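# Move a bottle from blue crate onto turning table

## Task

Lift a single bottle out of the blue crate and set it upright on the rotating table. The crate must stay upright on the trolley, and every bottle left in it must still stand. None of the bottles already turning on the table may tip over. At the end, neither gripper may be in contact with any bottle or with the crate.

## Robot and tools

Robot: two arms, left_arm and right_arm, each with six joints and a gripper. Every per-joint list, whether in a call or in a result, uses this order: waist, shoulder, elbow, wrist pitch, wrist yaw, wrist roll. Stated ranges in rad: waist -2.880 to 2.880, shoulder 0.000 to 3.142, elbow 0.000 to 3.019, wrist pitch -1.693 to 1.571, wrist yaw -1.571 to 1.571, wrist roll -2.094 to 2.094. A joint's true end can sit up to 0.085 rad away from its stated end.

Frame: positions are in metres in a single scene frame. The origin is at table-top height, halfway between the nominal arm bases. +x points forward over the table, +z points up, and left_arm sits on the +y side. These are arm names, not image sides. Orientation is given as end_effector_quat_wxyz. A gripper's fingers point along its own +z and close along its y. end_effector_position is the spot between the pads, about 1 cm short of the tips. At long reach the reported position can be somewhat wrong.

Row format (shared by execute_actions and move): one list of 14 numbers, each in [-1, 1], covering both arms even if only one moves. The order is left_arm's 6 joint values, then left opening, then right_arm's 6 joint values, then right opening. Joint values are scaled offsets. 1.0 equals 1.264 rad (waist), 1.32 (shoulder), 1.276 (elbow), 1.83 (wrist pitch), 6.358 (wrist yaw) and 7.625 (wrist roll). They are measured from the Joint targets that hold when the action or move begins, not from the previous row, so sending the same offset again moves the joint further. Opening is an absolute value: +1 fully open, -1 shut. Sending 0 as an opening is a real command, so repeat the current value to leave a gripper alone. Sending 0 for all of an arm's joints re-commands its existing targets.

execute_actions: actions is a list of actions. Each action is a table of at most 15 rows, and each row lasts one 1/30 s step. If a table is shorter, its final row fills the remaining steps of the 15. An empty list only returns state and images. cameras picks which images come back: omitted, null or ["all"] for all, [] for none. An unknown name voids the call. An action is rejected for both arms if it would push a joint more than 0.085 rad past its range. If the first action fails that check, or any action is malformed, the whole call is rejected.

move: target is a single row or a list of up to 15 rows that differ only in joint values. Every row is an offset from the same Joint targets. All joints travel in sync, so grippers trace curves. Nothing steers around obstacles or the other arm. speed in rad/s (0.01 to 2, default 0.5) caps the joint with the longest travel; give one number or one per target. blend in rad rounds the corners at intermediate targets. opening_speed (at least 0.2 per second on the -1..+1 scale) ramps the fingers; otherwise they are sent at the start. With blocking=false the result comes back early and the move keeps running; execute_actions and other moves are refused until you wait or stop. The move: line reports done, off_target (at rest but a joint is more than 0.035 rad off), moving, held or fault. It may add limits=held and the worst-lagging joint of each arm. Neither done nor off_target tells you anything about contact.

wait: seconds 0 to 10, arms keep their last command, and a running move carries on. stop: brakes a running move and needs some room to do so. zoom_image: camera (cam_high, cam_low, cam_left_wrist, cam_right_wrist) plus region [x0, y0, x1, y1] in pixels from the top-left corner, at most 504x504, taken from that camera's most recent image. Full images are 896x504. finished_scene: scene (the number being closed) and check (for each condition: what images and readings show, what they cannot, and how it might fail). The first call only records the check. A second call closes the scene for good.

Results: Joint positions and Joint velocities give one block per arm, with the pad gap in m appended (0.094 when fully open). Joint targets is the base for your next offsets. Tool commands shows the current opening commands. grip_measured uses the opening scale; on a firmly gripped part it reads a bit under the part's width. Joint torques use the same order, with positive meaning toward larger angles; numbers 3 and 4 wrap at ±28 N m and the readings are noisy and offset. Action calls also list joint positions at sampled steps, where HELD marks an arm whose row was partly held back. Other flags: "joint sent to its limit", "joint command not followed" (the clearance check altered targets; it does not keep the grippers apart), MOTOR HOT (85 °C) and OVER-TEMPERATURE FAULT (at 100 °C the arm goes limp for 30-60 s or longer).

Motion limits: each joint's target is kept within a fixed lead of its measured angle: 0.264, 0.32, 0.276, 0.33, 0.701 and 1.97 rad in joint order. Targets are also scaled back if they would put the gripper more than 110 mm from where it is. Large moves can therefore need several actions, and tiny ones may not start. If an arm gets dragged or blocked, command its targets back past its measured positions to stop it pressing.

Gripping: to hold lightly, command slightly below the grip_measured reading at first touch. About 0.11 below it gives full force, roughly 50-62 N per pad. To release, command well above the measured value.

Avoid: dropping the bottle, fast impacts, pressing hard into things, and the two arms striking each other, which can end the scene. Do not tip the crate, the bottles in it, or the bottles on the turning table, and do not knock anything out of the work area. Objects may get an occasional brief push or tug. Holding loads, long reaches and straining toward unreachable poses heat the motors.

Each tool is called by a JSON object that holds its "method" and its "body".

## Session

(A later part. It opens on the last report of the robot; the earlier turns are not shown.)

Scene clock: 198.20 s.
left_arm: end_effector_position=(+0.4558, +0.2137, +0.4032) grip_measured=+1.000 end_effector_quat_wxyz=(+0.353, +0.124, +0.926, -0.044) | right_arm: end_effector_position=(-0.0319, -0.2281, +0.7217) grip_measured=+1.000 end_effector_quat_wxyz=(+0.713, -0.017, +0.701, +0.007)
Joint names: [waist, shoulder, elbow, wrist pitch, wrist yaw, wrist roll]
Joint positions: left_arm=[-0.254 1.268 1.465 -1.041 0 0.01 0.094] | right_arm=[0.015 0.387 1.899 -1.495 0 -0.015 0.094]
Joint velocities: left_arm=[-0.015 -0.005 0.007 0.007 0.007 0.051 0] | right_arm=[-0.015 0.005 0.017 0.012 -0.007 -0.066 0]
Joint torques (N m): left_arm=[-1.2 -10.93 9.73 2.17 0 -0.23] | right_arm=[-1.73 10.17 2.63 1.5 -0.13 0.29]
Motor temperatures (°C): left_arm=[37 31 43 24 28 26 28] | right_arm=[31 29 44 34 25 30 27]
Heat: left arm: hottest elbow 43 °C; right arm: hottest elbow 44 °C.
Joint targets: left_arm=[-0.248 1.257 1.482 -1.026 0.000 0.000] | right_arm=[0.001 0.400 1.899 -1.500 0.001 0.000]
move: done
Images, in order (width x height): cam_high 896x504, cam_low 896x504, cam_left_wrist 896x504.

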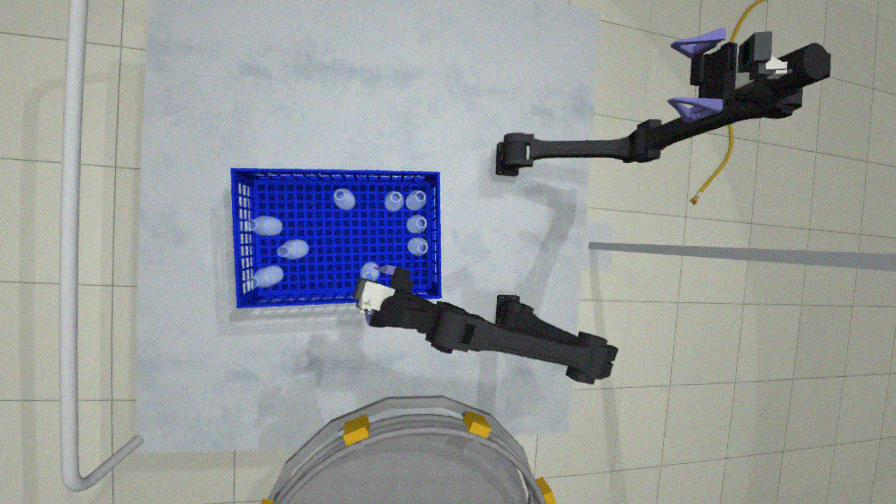

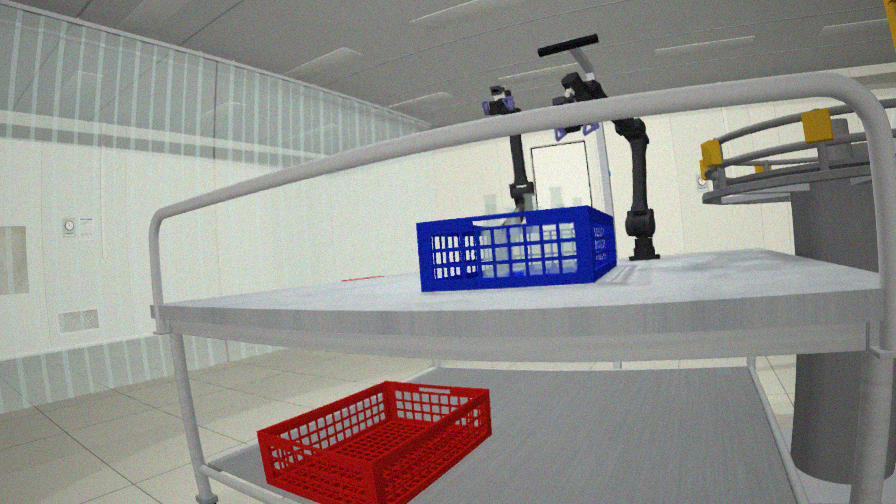

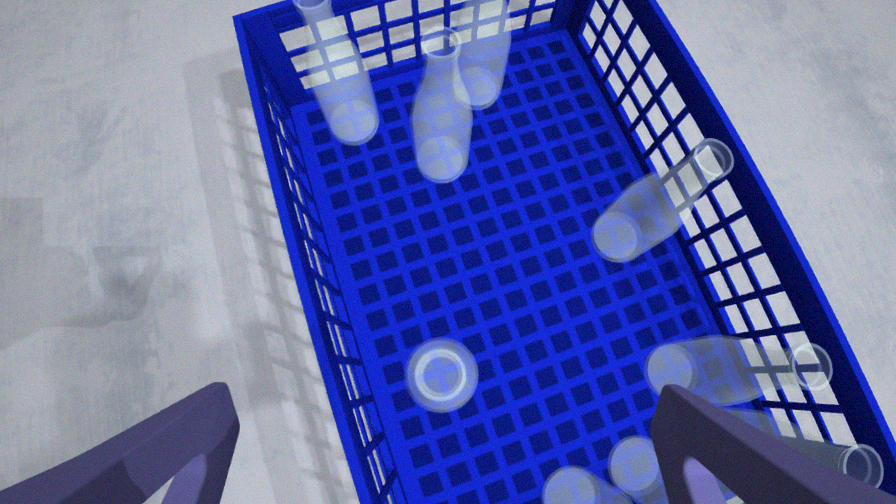

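{"method": "move", "body": {"target": [0.0063, 0.0295, -0.2163, 0.1727, 0, 0, 1, 0, 0, 0, 0, 0, 0, 1], "speed": 0.6, "cameras": ["cam_high", "cam_left_wrist", "cam_low"]}}

Scene clock: 245.97 s.
left_arm: end_effector_position=(+0.4760, +0.2116, +0.2918) grip_measured=+1.000 end_effector_quat_wxyz=(+0.359, +0.121, +0.924, -0.044) | right_arm: end_effector_position=(-0.0319, -0.2281, +0.7217) grip_measured=+1.000 end_effector_quat_wxyz=(+0.713, -0.017, +0.701, +0.007)
Joint names: [waist, shoulder, elbow, wrist pitch, wrist yaw, wrist roll]
Joint positions: left_arm=[-0.249 1.301 1.195 -0.725 0 0.01 0.094] | right_arm=[0.015 0.387 1.899 -1.495 0 -0.015 0.094]
Joint velocities: left_arm=[0.005 0.005 -0.007 -0.012 0.051 0.051 0] | right_arm=[-0.005 -0.005 -0.007 -0.007 0.007 -0.066 0]
Joint torques (N m): left_arm=[-1.38 -11.4 9.63 2.36 -0.02 -0.23] | right_arm=[-1.79 10.23 2.63 1.5 -0.13 0.29]
Motor temperatures (°C): left_arm=[37 32 44 24 28 26 27] | right_arm=[31 30 38 33 25 29 26]
Heat: left arm: hottest elbow 44 °C; right arm: hottest elbow 38 °C.
Joint targets: left_arm=[-0.241 1.296 1.206 -0.709 0.000 0.000] | right_arm=[0.001 0.400 1.899 -1.500 0.001 0.000]
move: done
Images, in order (width x height): cam_high 896x504, cam_low 896x504, cam_left_wrist 896x504.

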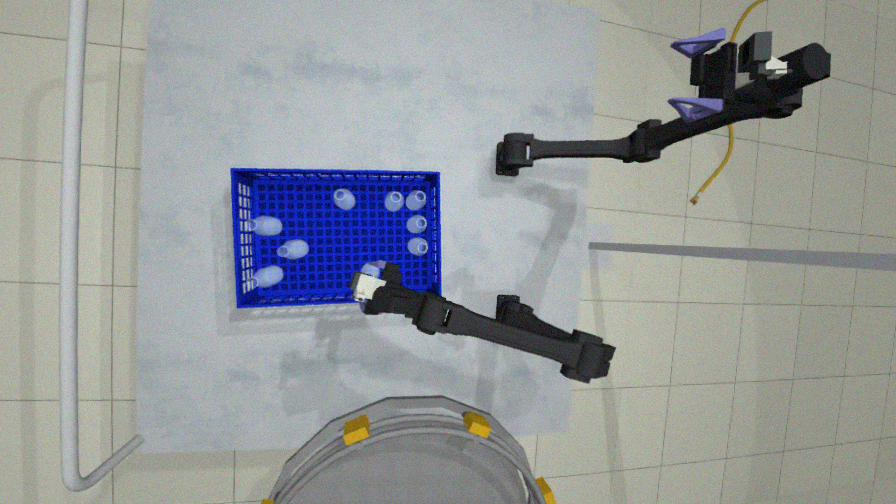

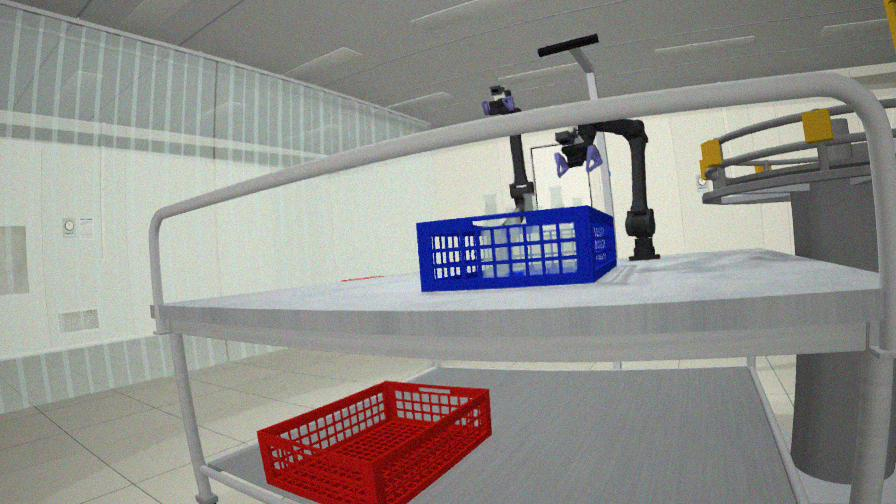

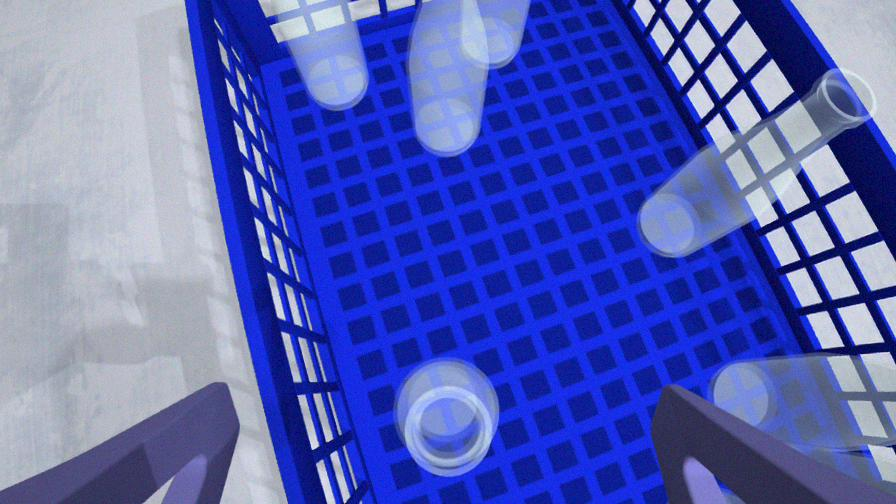

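{"method": "move", "body": {"target": [[0, 0.0242, -0.0917, 0.0760, 0, 0, 1, 0, 0, 0, 0, 0, 0, 1], [0, 0.0617, -0.174, 0.1607, 0, 0, 1, 0, 0, 0, 0, 0, 0, 1]], "speed": 0.3, "blend": 0.05, "cameras": ["cam_high", "cam_left_wrist", "cam_low"]}}

Scene clock: 272.60 s.
left_arm: end_effector_position=(+0.4770, +0.2115, +0.1861) grip_measured=+1.000 end_effector_quat_wxyz=(+0.360, +0.121, +0.924, -0.044) | right_arm: end_effector_position=(-0.0319, -0.2281, +0.7217) grip_measured=+1.000 end_effector_quat_wxyz=(+0.713, -0.017, +0.701, +0.007)
Joint names: [waist, shoulder, elbow, wrist pitch, wrist yaw, wrist roll]
Joint positions: left_arm=[-0.248 1.374 0.977 -0.431 0 0.01 0.094] | right_arm=[0.015 0.387 1.899 -1.495 0 -0.015 0.094]
Joint velocities: left_arm=[0.015 -0.015 -0.007 -0.007 -0.007 -0.037 0] | right_arm=[-0.005 0.005 -0.007 -0.012 0.066 0.007 0]
Joint torques (N m): left_arm=[-1.14 -10.7 8.69 2.18 -0.03 -0.19] | right_arm=[-1.73 10.23 2.62 1.5 -0.13 0.29]
Motor temperatures (°C): left_arm=[37 32 46 24 27 26 27] | right_arm=[30 30 36 33 25 29 26]
Heat: left arm: hottest elbow 46 °C; right arm: hottest elbow 36 °C.
Joint targets: left_arm=[-0.241 1.377 0.984 -0.415 0.000 0.000] | right_arm=[0.001 0.400 1.899 -1.500 0.001 0.000]
move: done
Images, in order (width x height): cam_high 896x504, cam_low 896x504, cam_left_wrist 896x504.

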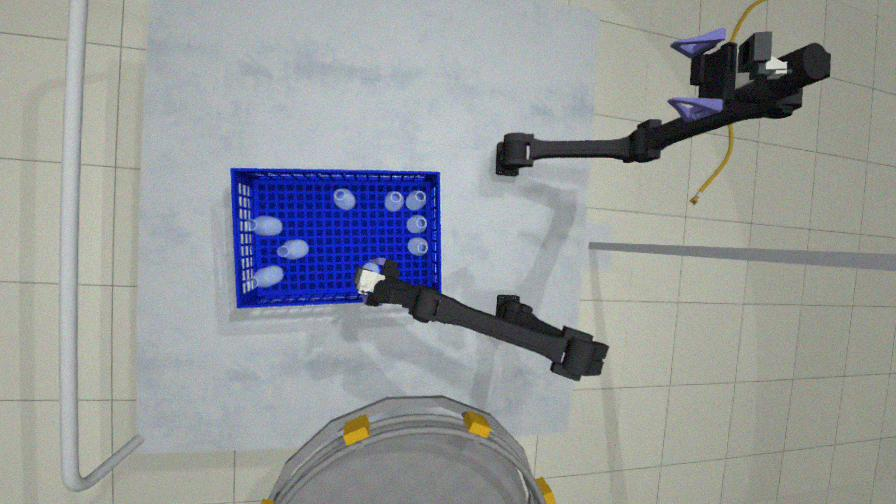

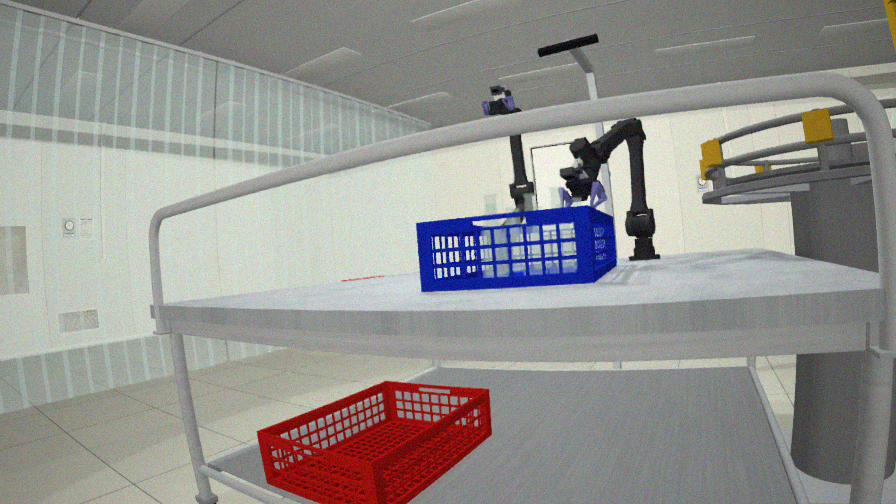

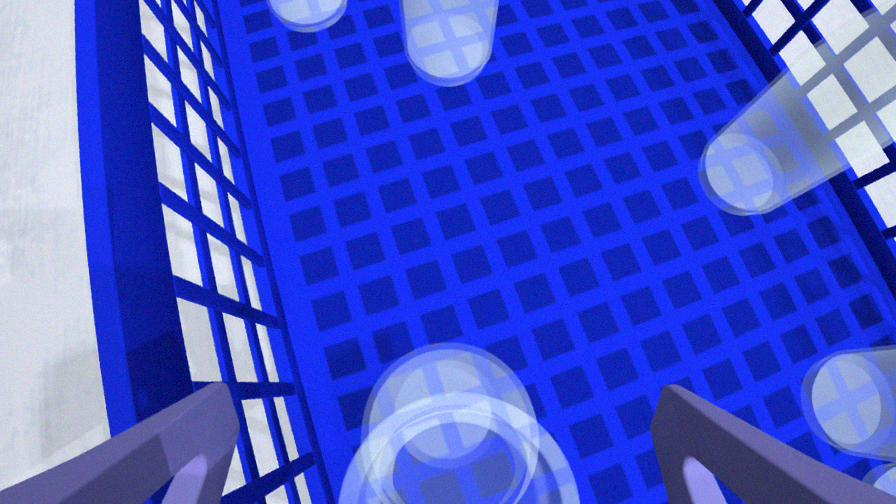

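{"method": "zoom_image", "body": {"camera": "cam_left_wrist", "region": [200, 304, 700, 504]}}

{"method": "zoom_image", "body": {"camera": "cam_high", "region": [310, 230, 450, 320]}}

{"method": "zoom_image", "body": {"camera": "cam_low", "region": [480, 120, 680, 290]}}

Scaled by 1.008 from the camera's 896x504 image, which has a finer 1280x720 frame.

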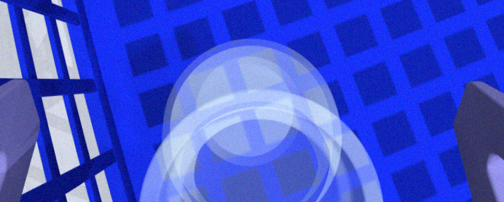

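Scaled by 3.600 from the camera's 896x504 image, which has a finer 1280x720 frame.

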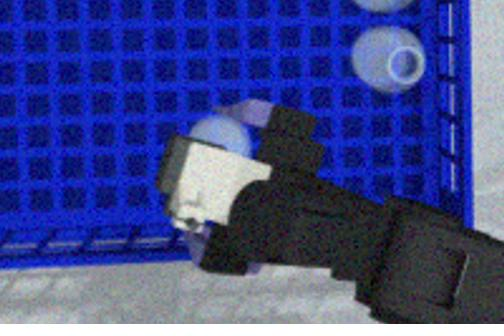

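Scaled by 2.520 from the camera's 896x504 image, which has a finer 1280x720 frame.

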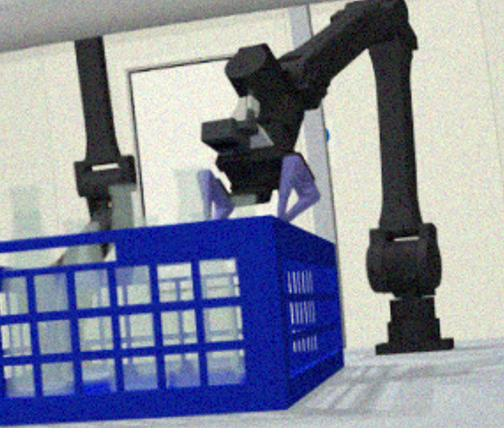

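{"method": "move", "body": {"target": [0, 0, 0, 0, 0, 0, -0.15, 0, 0, 0, 0, 0, 0, 1], "opening_speed": 0.8, "cameras": ["cam_left_wrist"]}}

{"method": "move", "body": {"target": [0, 0, 0, 0, 0, 0, -0.45, 0, 0, 0, 0, 0, 0, 1], "opening_speed": 0.3, "cameras": ["cam_left_wrist"]}}

Scene clock: 291.17 s.
left_arm: end_effector_position=(+0.4771, +0.2115, +0.1862) grip_measured=-0.148 end_effector_quat_wxyz=(+0.360, +0.121, +0.924, -0.044) | right_arm: end_effector_position=(-0.0319, -0.2281, +0.7217) grip_measured=+1.000 end_effector_quat_wxyz=(+0.713, -0.017, +0.701, +0.007)
Joint names: [waist, shoulder, elbow, wrist pitch, wrist yaw, wrist roll]
Joint positions: left_arm=[-0.248 1.374 0.977 -0.43 0 0.01 0.04] | right_arm=[0.015 0.387 1.899 -1.495 0 -0.015 0.094]
Joint velocities: left_arm=[0.005 -0.005 0.007 -0.017 -0.037 -0.022 0] | right_arm=[-0.015 0.005 0.007 -0.007 -0.095 -0.051 0]
Joint torques (N m): left_arm=[-1.03 -11.22 8.83 2.1 -0.02 -0.23] | right_arm=[-1.73 10.23 2.62 1.51 -0.13 0.29]
Motor temperatures (°C): left_arm=[36 32 46 24 27 25 26] | right_arm=[30 31 35 33 24 29 25]
Heat: left arm: hottest elbow 46 °C; right arm: hottest elbow 35 °C.
Joint targets: left_arm=[-0.241 1.377 0.984 -0.415 0.000 0.000] | right_arm=[0.001 0.400 1.899 -1.500 0.001 0.000]
move: done
Images, in order (width x height): cam_left_wrist 896x504.

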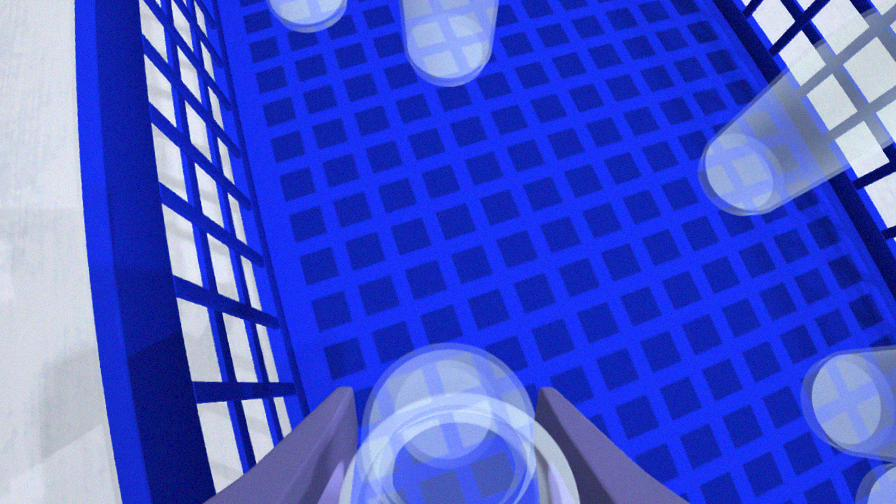

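Scene clock: 292.37 s.
left_arm: end_effector_position=(+0.4771, +0.2115, +0.1862) grip_measured=-0.357 end_effector_quat_wxyz=(+0.360, +0.121, +0.924, -0.044) | right_arm: end_effector_position=(-0.0319, -0.2281, +0.7217) grip_measured=+1.000 end_effector_quat_wxyz=(+0.713, -0.017, +0.701, +0.007)
Joint names: [waist, shoulder, elbow, wrist pitch, wrist yaw, wrist roll]
Joint positions: left_arm=[-0.248 1.374 0.977 -0.43 0 0.01 0.03] | right_arm=[0.015 0.387 1.899 -1.495 0 -0.015 0.094]
Joint velocities: left_arm=[-0.005 -0.005 0.012 -0.022 0.022 0.037 0] | right_arm=[0.005 0.005 0.007 -0.002 0.022 -0.051 0]
Joint torques (N m): left_arm=[-1.03 -10.99 8.77 2.17 0 -0.18] | right_arm=[-1.73 10.17 2.62 1.5 -0.13 0.29]
Motor temperatures (°C): left_arm=[36 32 46 24 27 25 26] | right_arm=[30 31 35 33 24 29 25]
Heat: left arm: hottest elbow 46 °C; right arm: hottest elbow 35 °C.
Joint targets: left_arm=[-0.241 1.377 0.984 -0.415 0.000 0.000] | right_arm=[0.001 0.400 1.899 -1.500 0.001 0.000]
move: done
Images, in order (width x height): cam_left_wrist 896x504.

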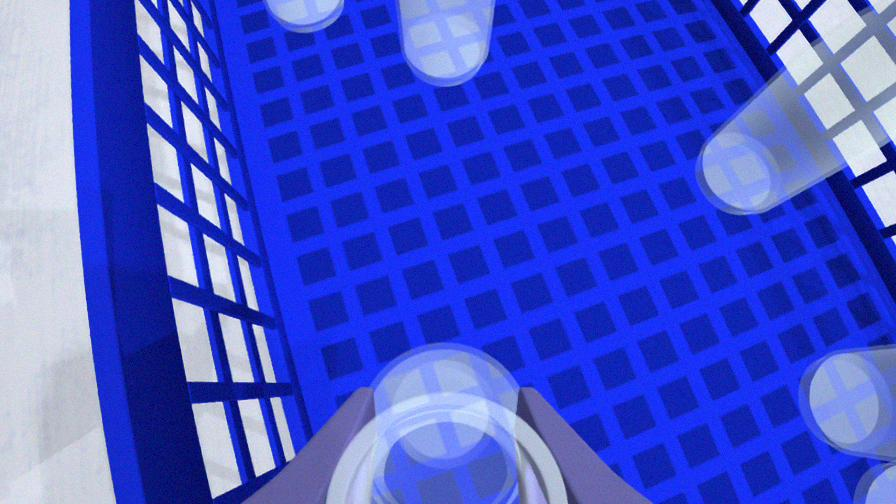

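{"method": "move", "body": {"target": [0, -0.0545, 0.1894, -0.1686, 0, 0, -0.6, 0, 0, 0, 0, 0, 0, 1], "speed": 0.3, "cameras": ["cam_high", "cam_left_wrist", "cam_low"]}}

Scene clock: 317.60 s.
left_arm: end_effector_position=(+0.4706, +0.2132, +0.2574) grip_measured=-0.358 end_effector_quat_wxyz=(+0.329, +0.122, +0.936, -0.040) | right_arm: end_effector_position=(-0.0319, -0.2281, +0.7217) grip_measured=+1.000 end_effector_quat_wxyz=(+0.713, -0.017, +0.701, +0.007)
Joint names: [waist, shoulder, elbow, wrist pitch, wrist yaw, wrist roll]
Joint positions: left_arm=[-0.248 1.327 1.156 -0.725 0 0.009 0.03] | right_arm=[0.015 0.387 1.899 -1.495 0 -0.015 0.094]
Joint velocities: left_arm=[-0.015 0.005 -0.012 -0.022 -0.022 -0.022 -0.001] | right_arm=[0.015 0.005 0.002 0.007 -0.037 0.037 0]
Joint torques (N m): left_arm=[-1.26 -12.92 13.48 1.54 0.04 -0.2] | right_arm=[-1.73 10.23 2.63 1.5 -0.13 0.29]
Motor temperatures (°C): left_arm=[36 31 46 24 27 25 28] | right_arm=[30 31 34 32 24 28 25]
Heat: left arm: hottest elbow 46 °C; right arm: hottest elbow 34 °C.
Joint targets: left_arm=[-0.241 1.305 1.226 -0.724 0.000 0.000] | right_arm=[0.001 0.400 1.899 -1.500 0.001 0.000]
move: off_target (left_arm); left_arm: the elbow is farthest, 0.069 rad from its target
Images, in order (width x height): cam_high 896x504, cam_low 896x504, cam_left_wrist 896x504.

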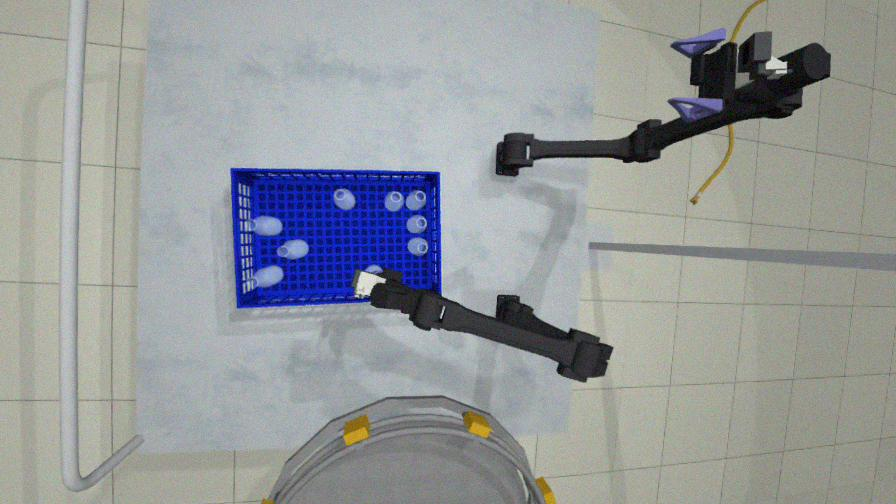

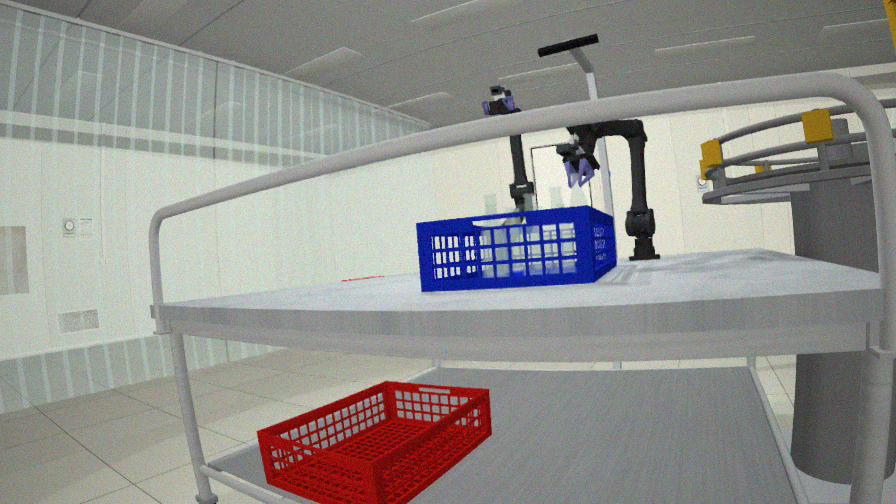

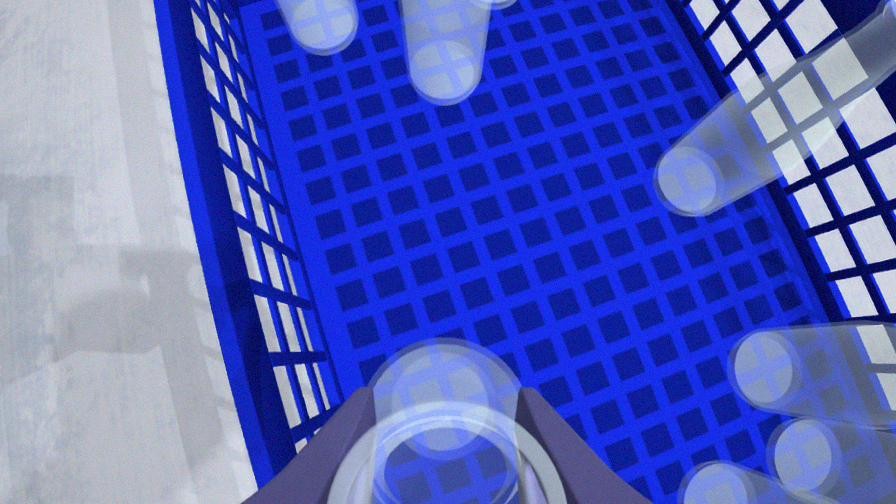

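{"method": "execute_actions", "body": {"actions": []}}

Scene clock: 342.43 s.
left_arm: end_effector_position=(+0.4706, +0.2132, +0.2574) grip_measured=-0.358 end_effector_quat_wxyz=(+0.329, +0.122, +0.936, -0.040) | right_arm: end_effector_position=(-0.0319, -0.2281, +0.7217) grip_measured=+1.000 end_effector_quat_wxyz=(+0.713, -0.017, +0.701, +0.007)
Joint names: [waist, shoulder, elbow, wrist pitch, wrist yaw, wrist roll]
Joint positions: left_arm=[-0.248 1.327 1.156 -0.725 0 0.009 0.03] | right_arm=[0.015 0.387 1.899 -1.495 0 -0.015 0.094]
Joint velocities: left_arm=[-0.005 -0.005 -0.007 -0.007 0.037 -0.037 0.001] | right_arm=[0.005 -0.005 -0.017 0.002 0.022 -0.051 0]
Joint torques (N m): left_arm=[-0.97 -12.51 13.6 1.52 0.02 -0.19] | right_arm=[-1.73 10.17 2.62 1.51 -0.13 0.29]
Motor temperatures (°C): left_arm=[36 31 54 24 27 25 28] | right_arm=[30 31 33 32 24 28 25]
Heat: left arm: hottest elbow 54 °C; right arm: hottest elbow 33 °C.
Joint targets: left_arm=[-0.241 1.305 1.226 -0.724 0.000 0.000] | right_arm=[0.001 0.400 1.899 -1.500 0.001 0.000]
Tool commands: left_gripper/opening=-0.6 right_gripper/opening=+1.0

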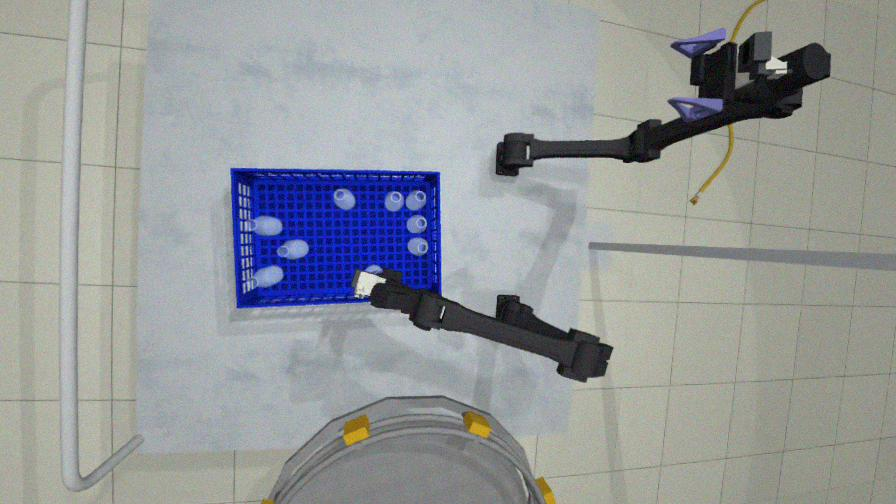

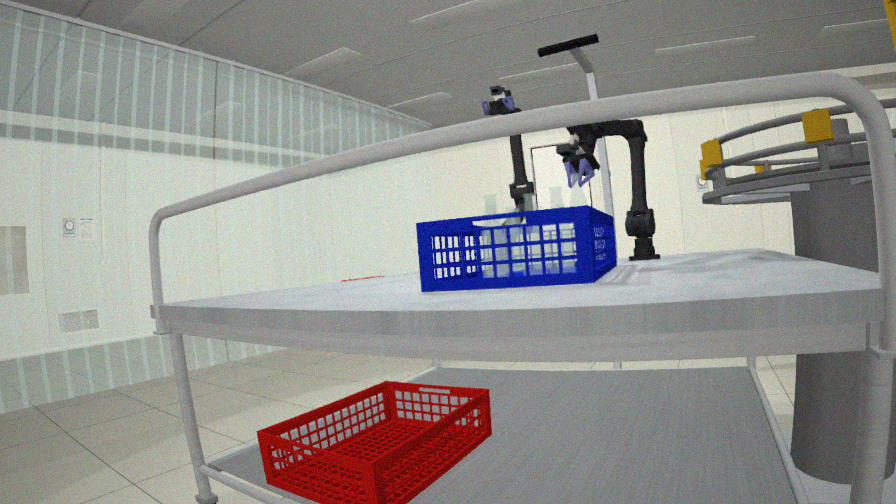

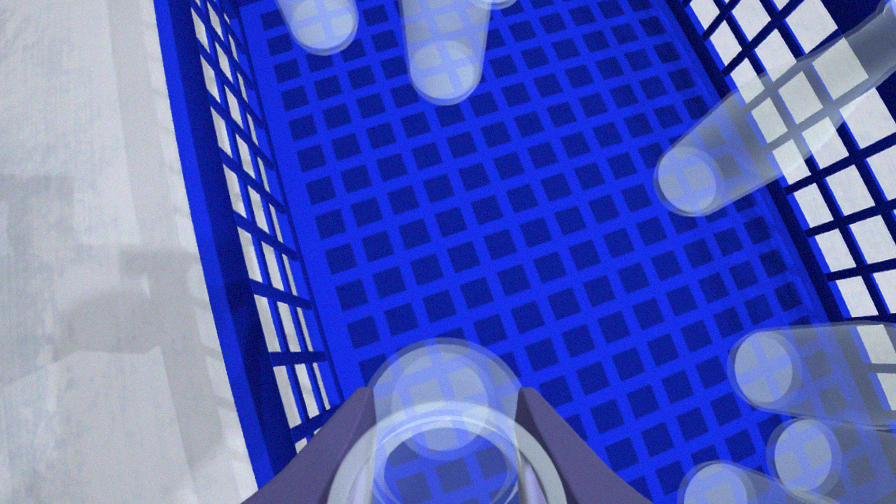

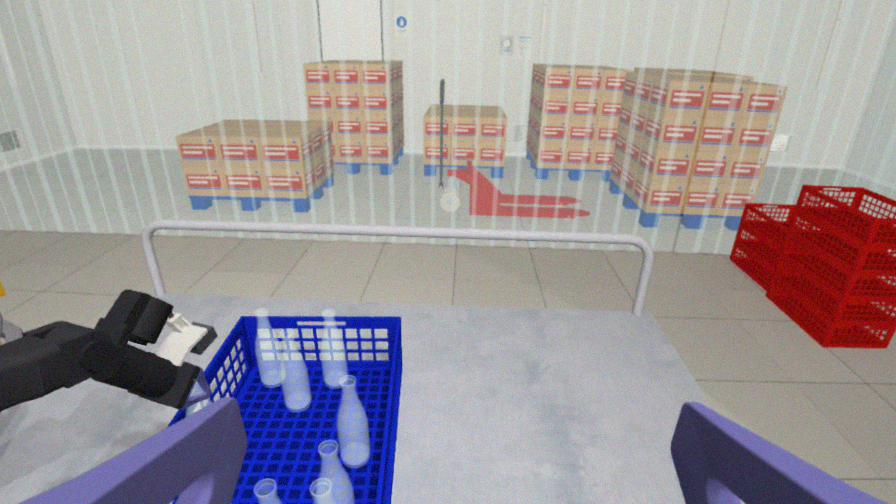

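{"method": "move", "body": {"target": [[0, -0.0015, 0.3096, -0.1803, 0, 0, -0.6, 0, 0, 0, 0, 0, 0, 1], [0, 0.0856, 0.7179, -0.4022, 0, 0, -0.6, 0, 0, 0, 0, 0, 0, 1]], "blend": [0.12, 0], "speed": 0.5}}

Scene clock: 366.63 s.
left_arm: end_effector_position=(+0.4518, +0.2180, +0.5703) grip_measured=-0.358 end_effector_quat_wxyz=(+0.370, +0.120, +0.920, -0.045) | right_arm: end_effector_position=(-0.0319, -0.2281, +0.7217) grip_measured=+1.000 end_effector_quat_wxyz=(+0.713, -0.017, +0.701, +0.007)
Joint names: [waist, shoulder, elbow, wrist pitch, wrist yaw, wrist roll]
Joint positions: left_arm=[-0.248 1.426 2.081 -1.463 0 0.009 0.03] | right_arm=[0.015 0.387 1.899 -1.495 0 -0.015 0.094]
Joint velocities: left_arm=[-0.005 -0.005 0.007 -0.012 -0.051 0.037 0] | right_arm=[-0.005 0.015 -0.002 0.002 0.037 0.037 0]
Joint torques (N m): left_arm=[-1.55 -10.64 11.49 1.61 0.01 -0.23] | right_arm=[-1.73 10.17 2.62 1.51 -0.13 0.29]
Motor temperatures (°C): left_arm=[36 31 58 24 26 25 29] | right_arm=[30 31 33 32 24 28 25]
Heat: left arm: hottest elbow 58 °C; right arm: hottest elbow 33 °C.
Joint targets: left_arm=[-0.241 1.418 2.142 -1.460 0.000 0.000] | right_arm=[0.001 0.400 1.899 -1.500 0.001 0.000]
move: off_target (left_arm); left_arm: the elbow is farthest, 0.061 rad from its target

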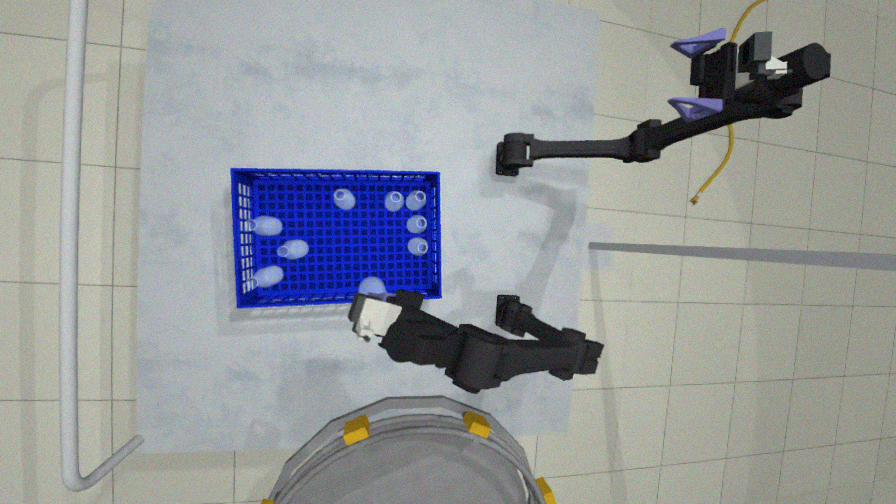

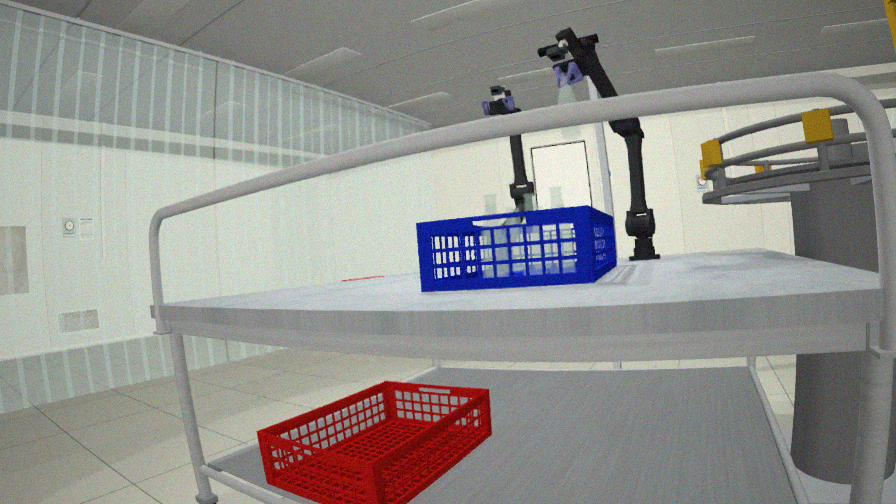

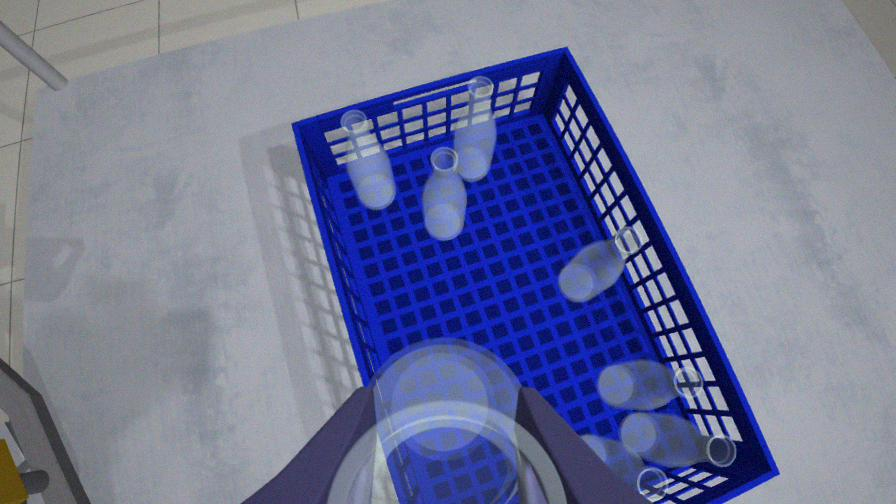

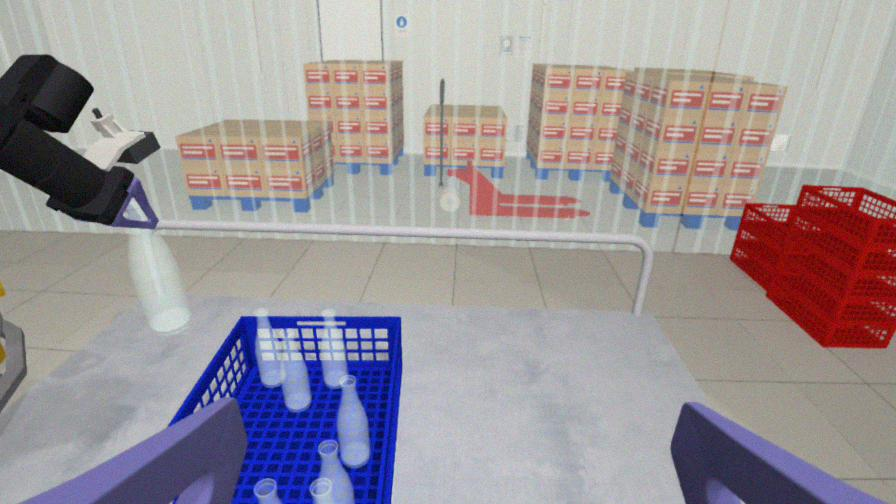

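{"method": "move", "body": {"target": [0.4747, 0.0409, 0.1066, -0.0557, 0, 0, -0.6, 0, 0, 0, 0, 0, 0, 1], "speed": 0.5}}

Scene clock: 384.47 s.
left_arm: end_effector_position=(+0.4324, +0.5218, +0.5888) grip_measured=-0.358 end_effector_quat_wxyz=(+0.356, -0.163, +0.918, +0.067) | right_arm: end_effector_position=(-0.0319, -0.2281, +0.7217) grip_measured=+1.000 end_effector_quat_wxyz=(+0.713, -0.017, +0.701, +0.007)
Joint names: [waist, shoulder, elbow, wrist pitch, wrist yaw, wrist roll]
Joint positions: left_arm=[0.363 1.479 2.214 -1.564 -0.001 0.009 0.03] | right_arm=[0.015 0.387 1.899 -1.495 0 -0.015 0.094]
Joint velocities: left_arm=[-0.015 -0.005 0.022 -0.017 -0.022 -0.007 0] | right_arm=[0.005 -0.005 0.007 0.012 -0.051 0.081 0]
Joint torques (N m): left_arm=[-1.55 -11.69 11.44 1.66 0.03 -0.21] | right_arm=[-1.85 10.23 2.63 1.51 -0.14 0.29]
Motor temperatures (°C): left_arm=[36 32 58 24 26 25 29] | right_arm=[30 31 33 32 24 28 24]
Heat: left arm: hottest elbow 58 °C; right arm: hottest elbow 33 °C.
Joint targets: left_arm=[0.360 1.472 2.278 -1.562 0.000 0.000] | right_arm=[0.001 0.400 1.899 -1.500 0.001 0.000]
move: off_target (left_arm); left_arm: the elbow is farthest, 0.064 rad from its target

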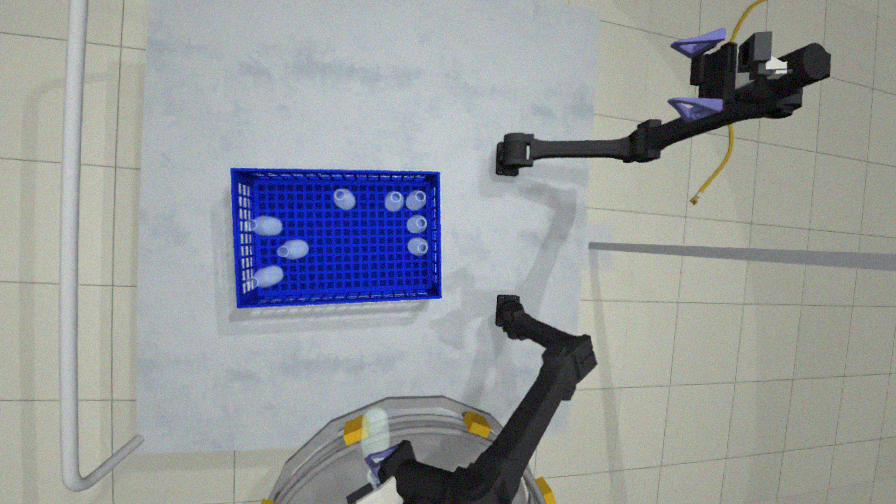

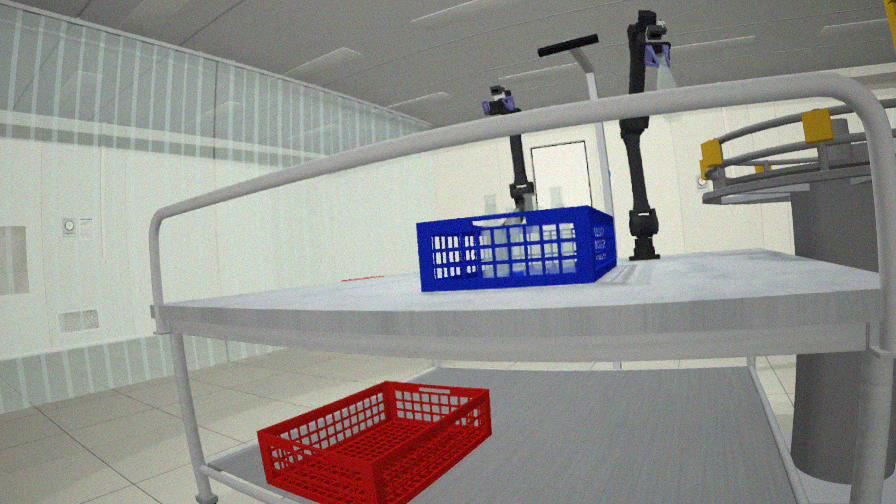

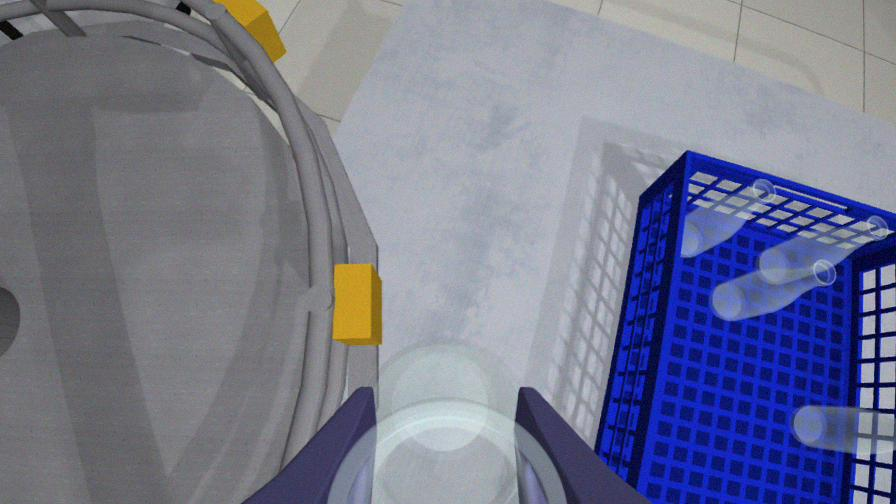

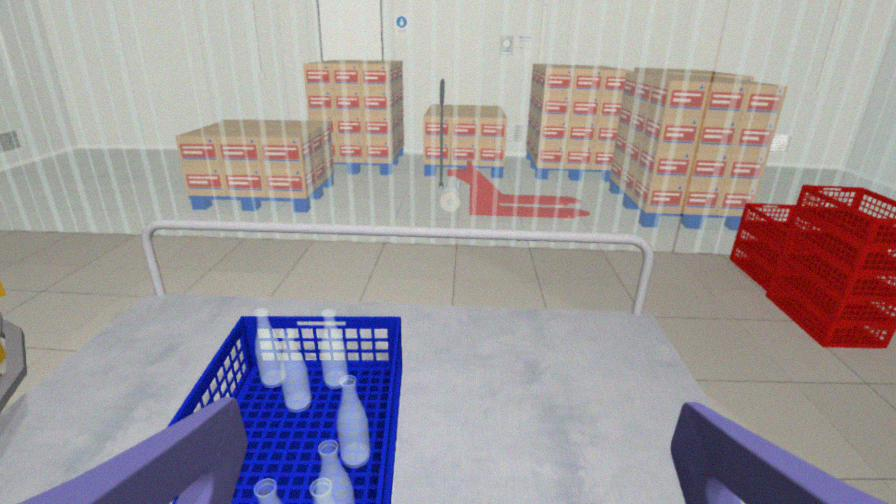

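{"method": "move", "body": {"target": [0.4905, 0, 0, 0, 0, 0, -0.6, 0, 0, 0, 0, 0, 0, 1], "speed": 0.5}}

Scene clock: 421.20 s.
left_arm: end_effector_position=(+0.2418, +0.7635, +0.5878) grip_measured=-0.359 end_effector_quat_wxyz=(+0.318, -0.436, +0.824, +0.172) | right_arm: end_effector_position=(-0.0319, -0.2281, +0.7217) grip_measured=+1.000 end_effector_quat_wxyz=(+0.713, -0.017, +0.701, +0.007)
Joint names: [waist, shoulder, elbow, wrist pitch, wrist yaw, wrist roll]
Joint positions: left_arm=[0.984 1.481 2.214 -1.565 -0.001 0.008 0.03] | right_arm=[0.015 0.387 1.899 -1.495 0 -0.015 0.094]
Joint velocities: left_arm=[-0.005 -0.005 0.017 0.002 -0.007 0.037 0] | right_arm=[-0.005 -0.005 0.012 -0.007 -0.066 0.037 0]
Joint torques (N m): left_arm=[-1.96 -11.58 11.29 1.77 -0.02 -0.15] | right_arm=[-1.73 10.17 2.63 1.51 -0.13 0.29]
Motor temperatures (°C): left_arm=[36 33 60 24 26 25 29] | right_arm=[29 31 32 31 24 27 24]
Heat: left arm: hottest elbow 60 °C; right arm: hottest elbow 32 °C.
Joint targets: left_arm=[0.980 1.472 2.278 -1.562 0.000 0.000] | right_arm=[0.001 0.400 1.899 -1.500 0.001 0.000]
move: off_target (left_arm); left_arm: the elbow is farthest, 0.064 rad from its target

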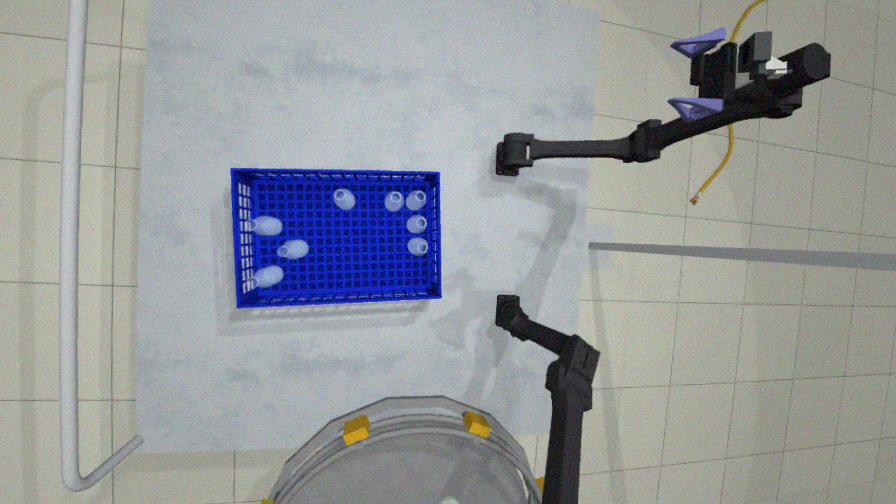

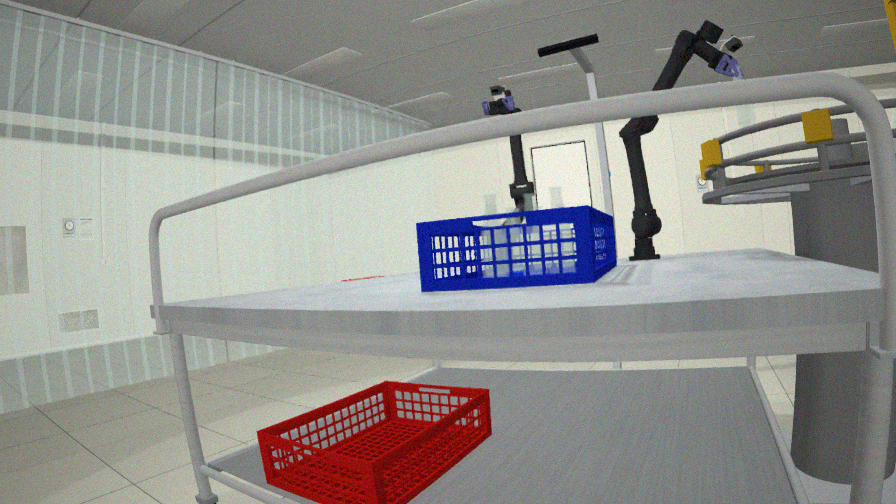

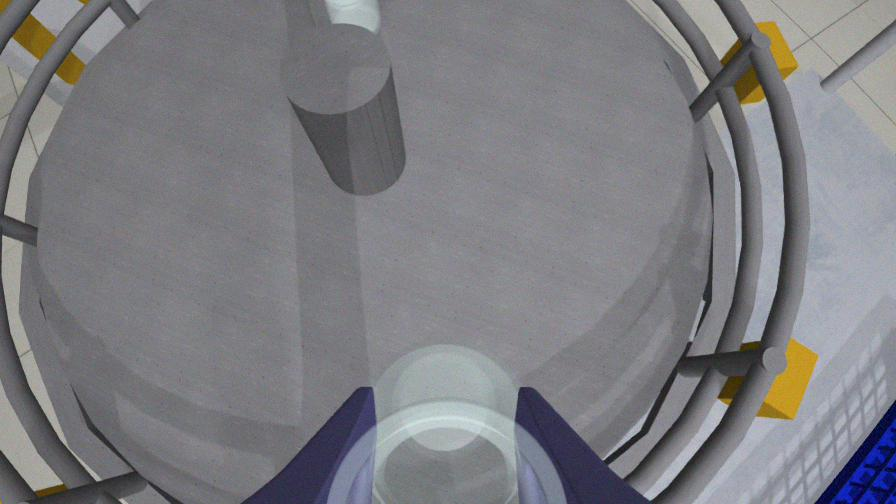

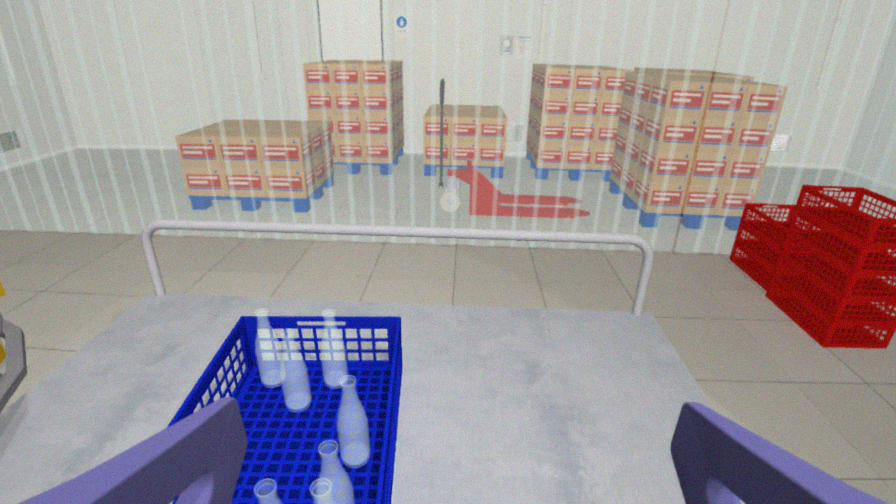

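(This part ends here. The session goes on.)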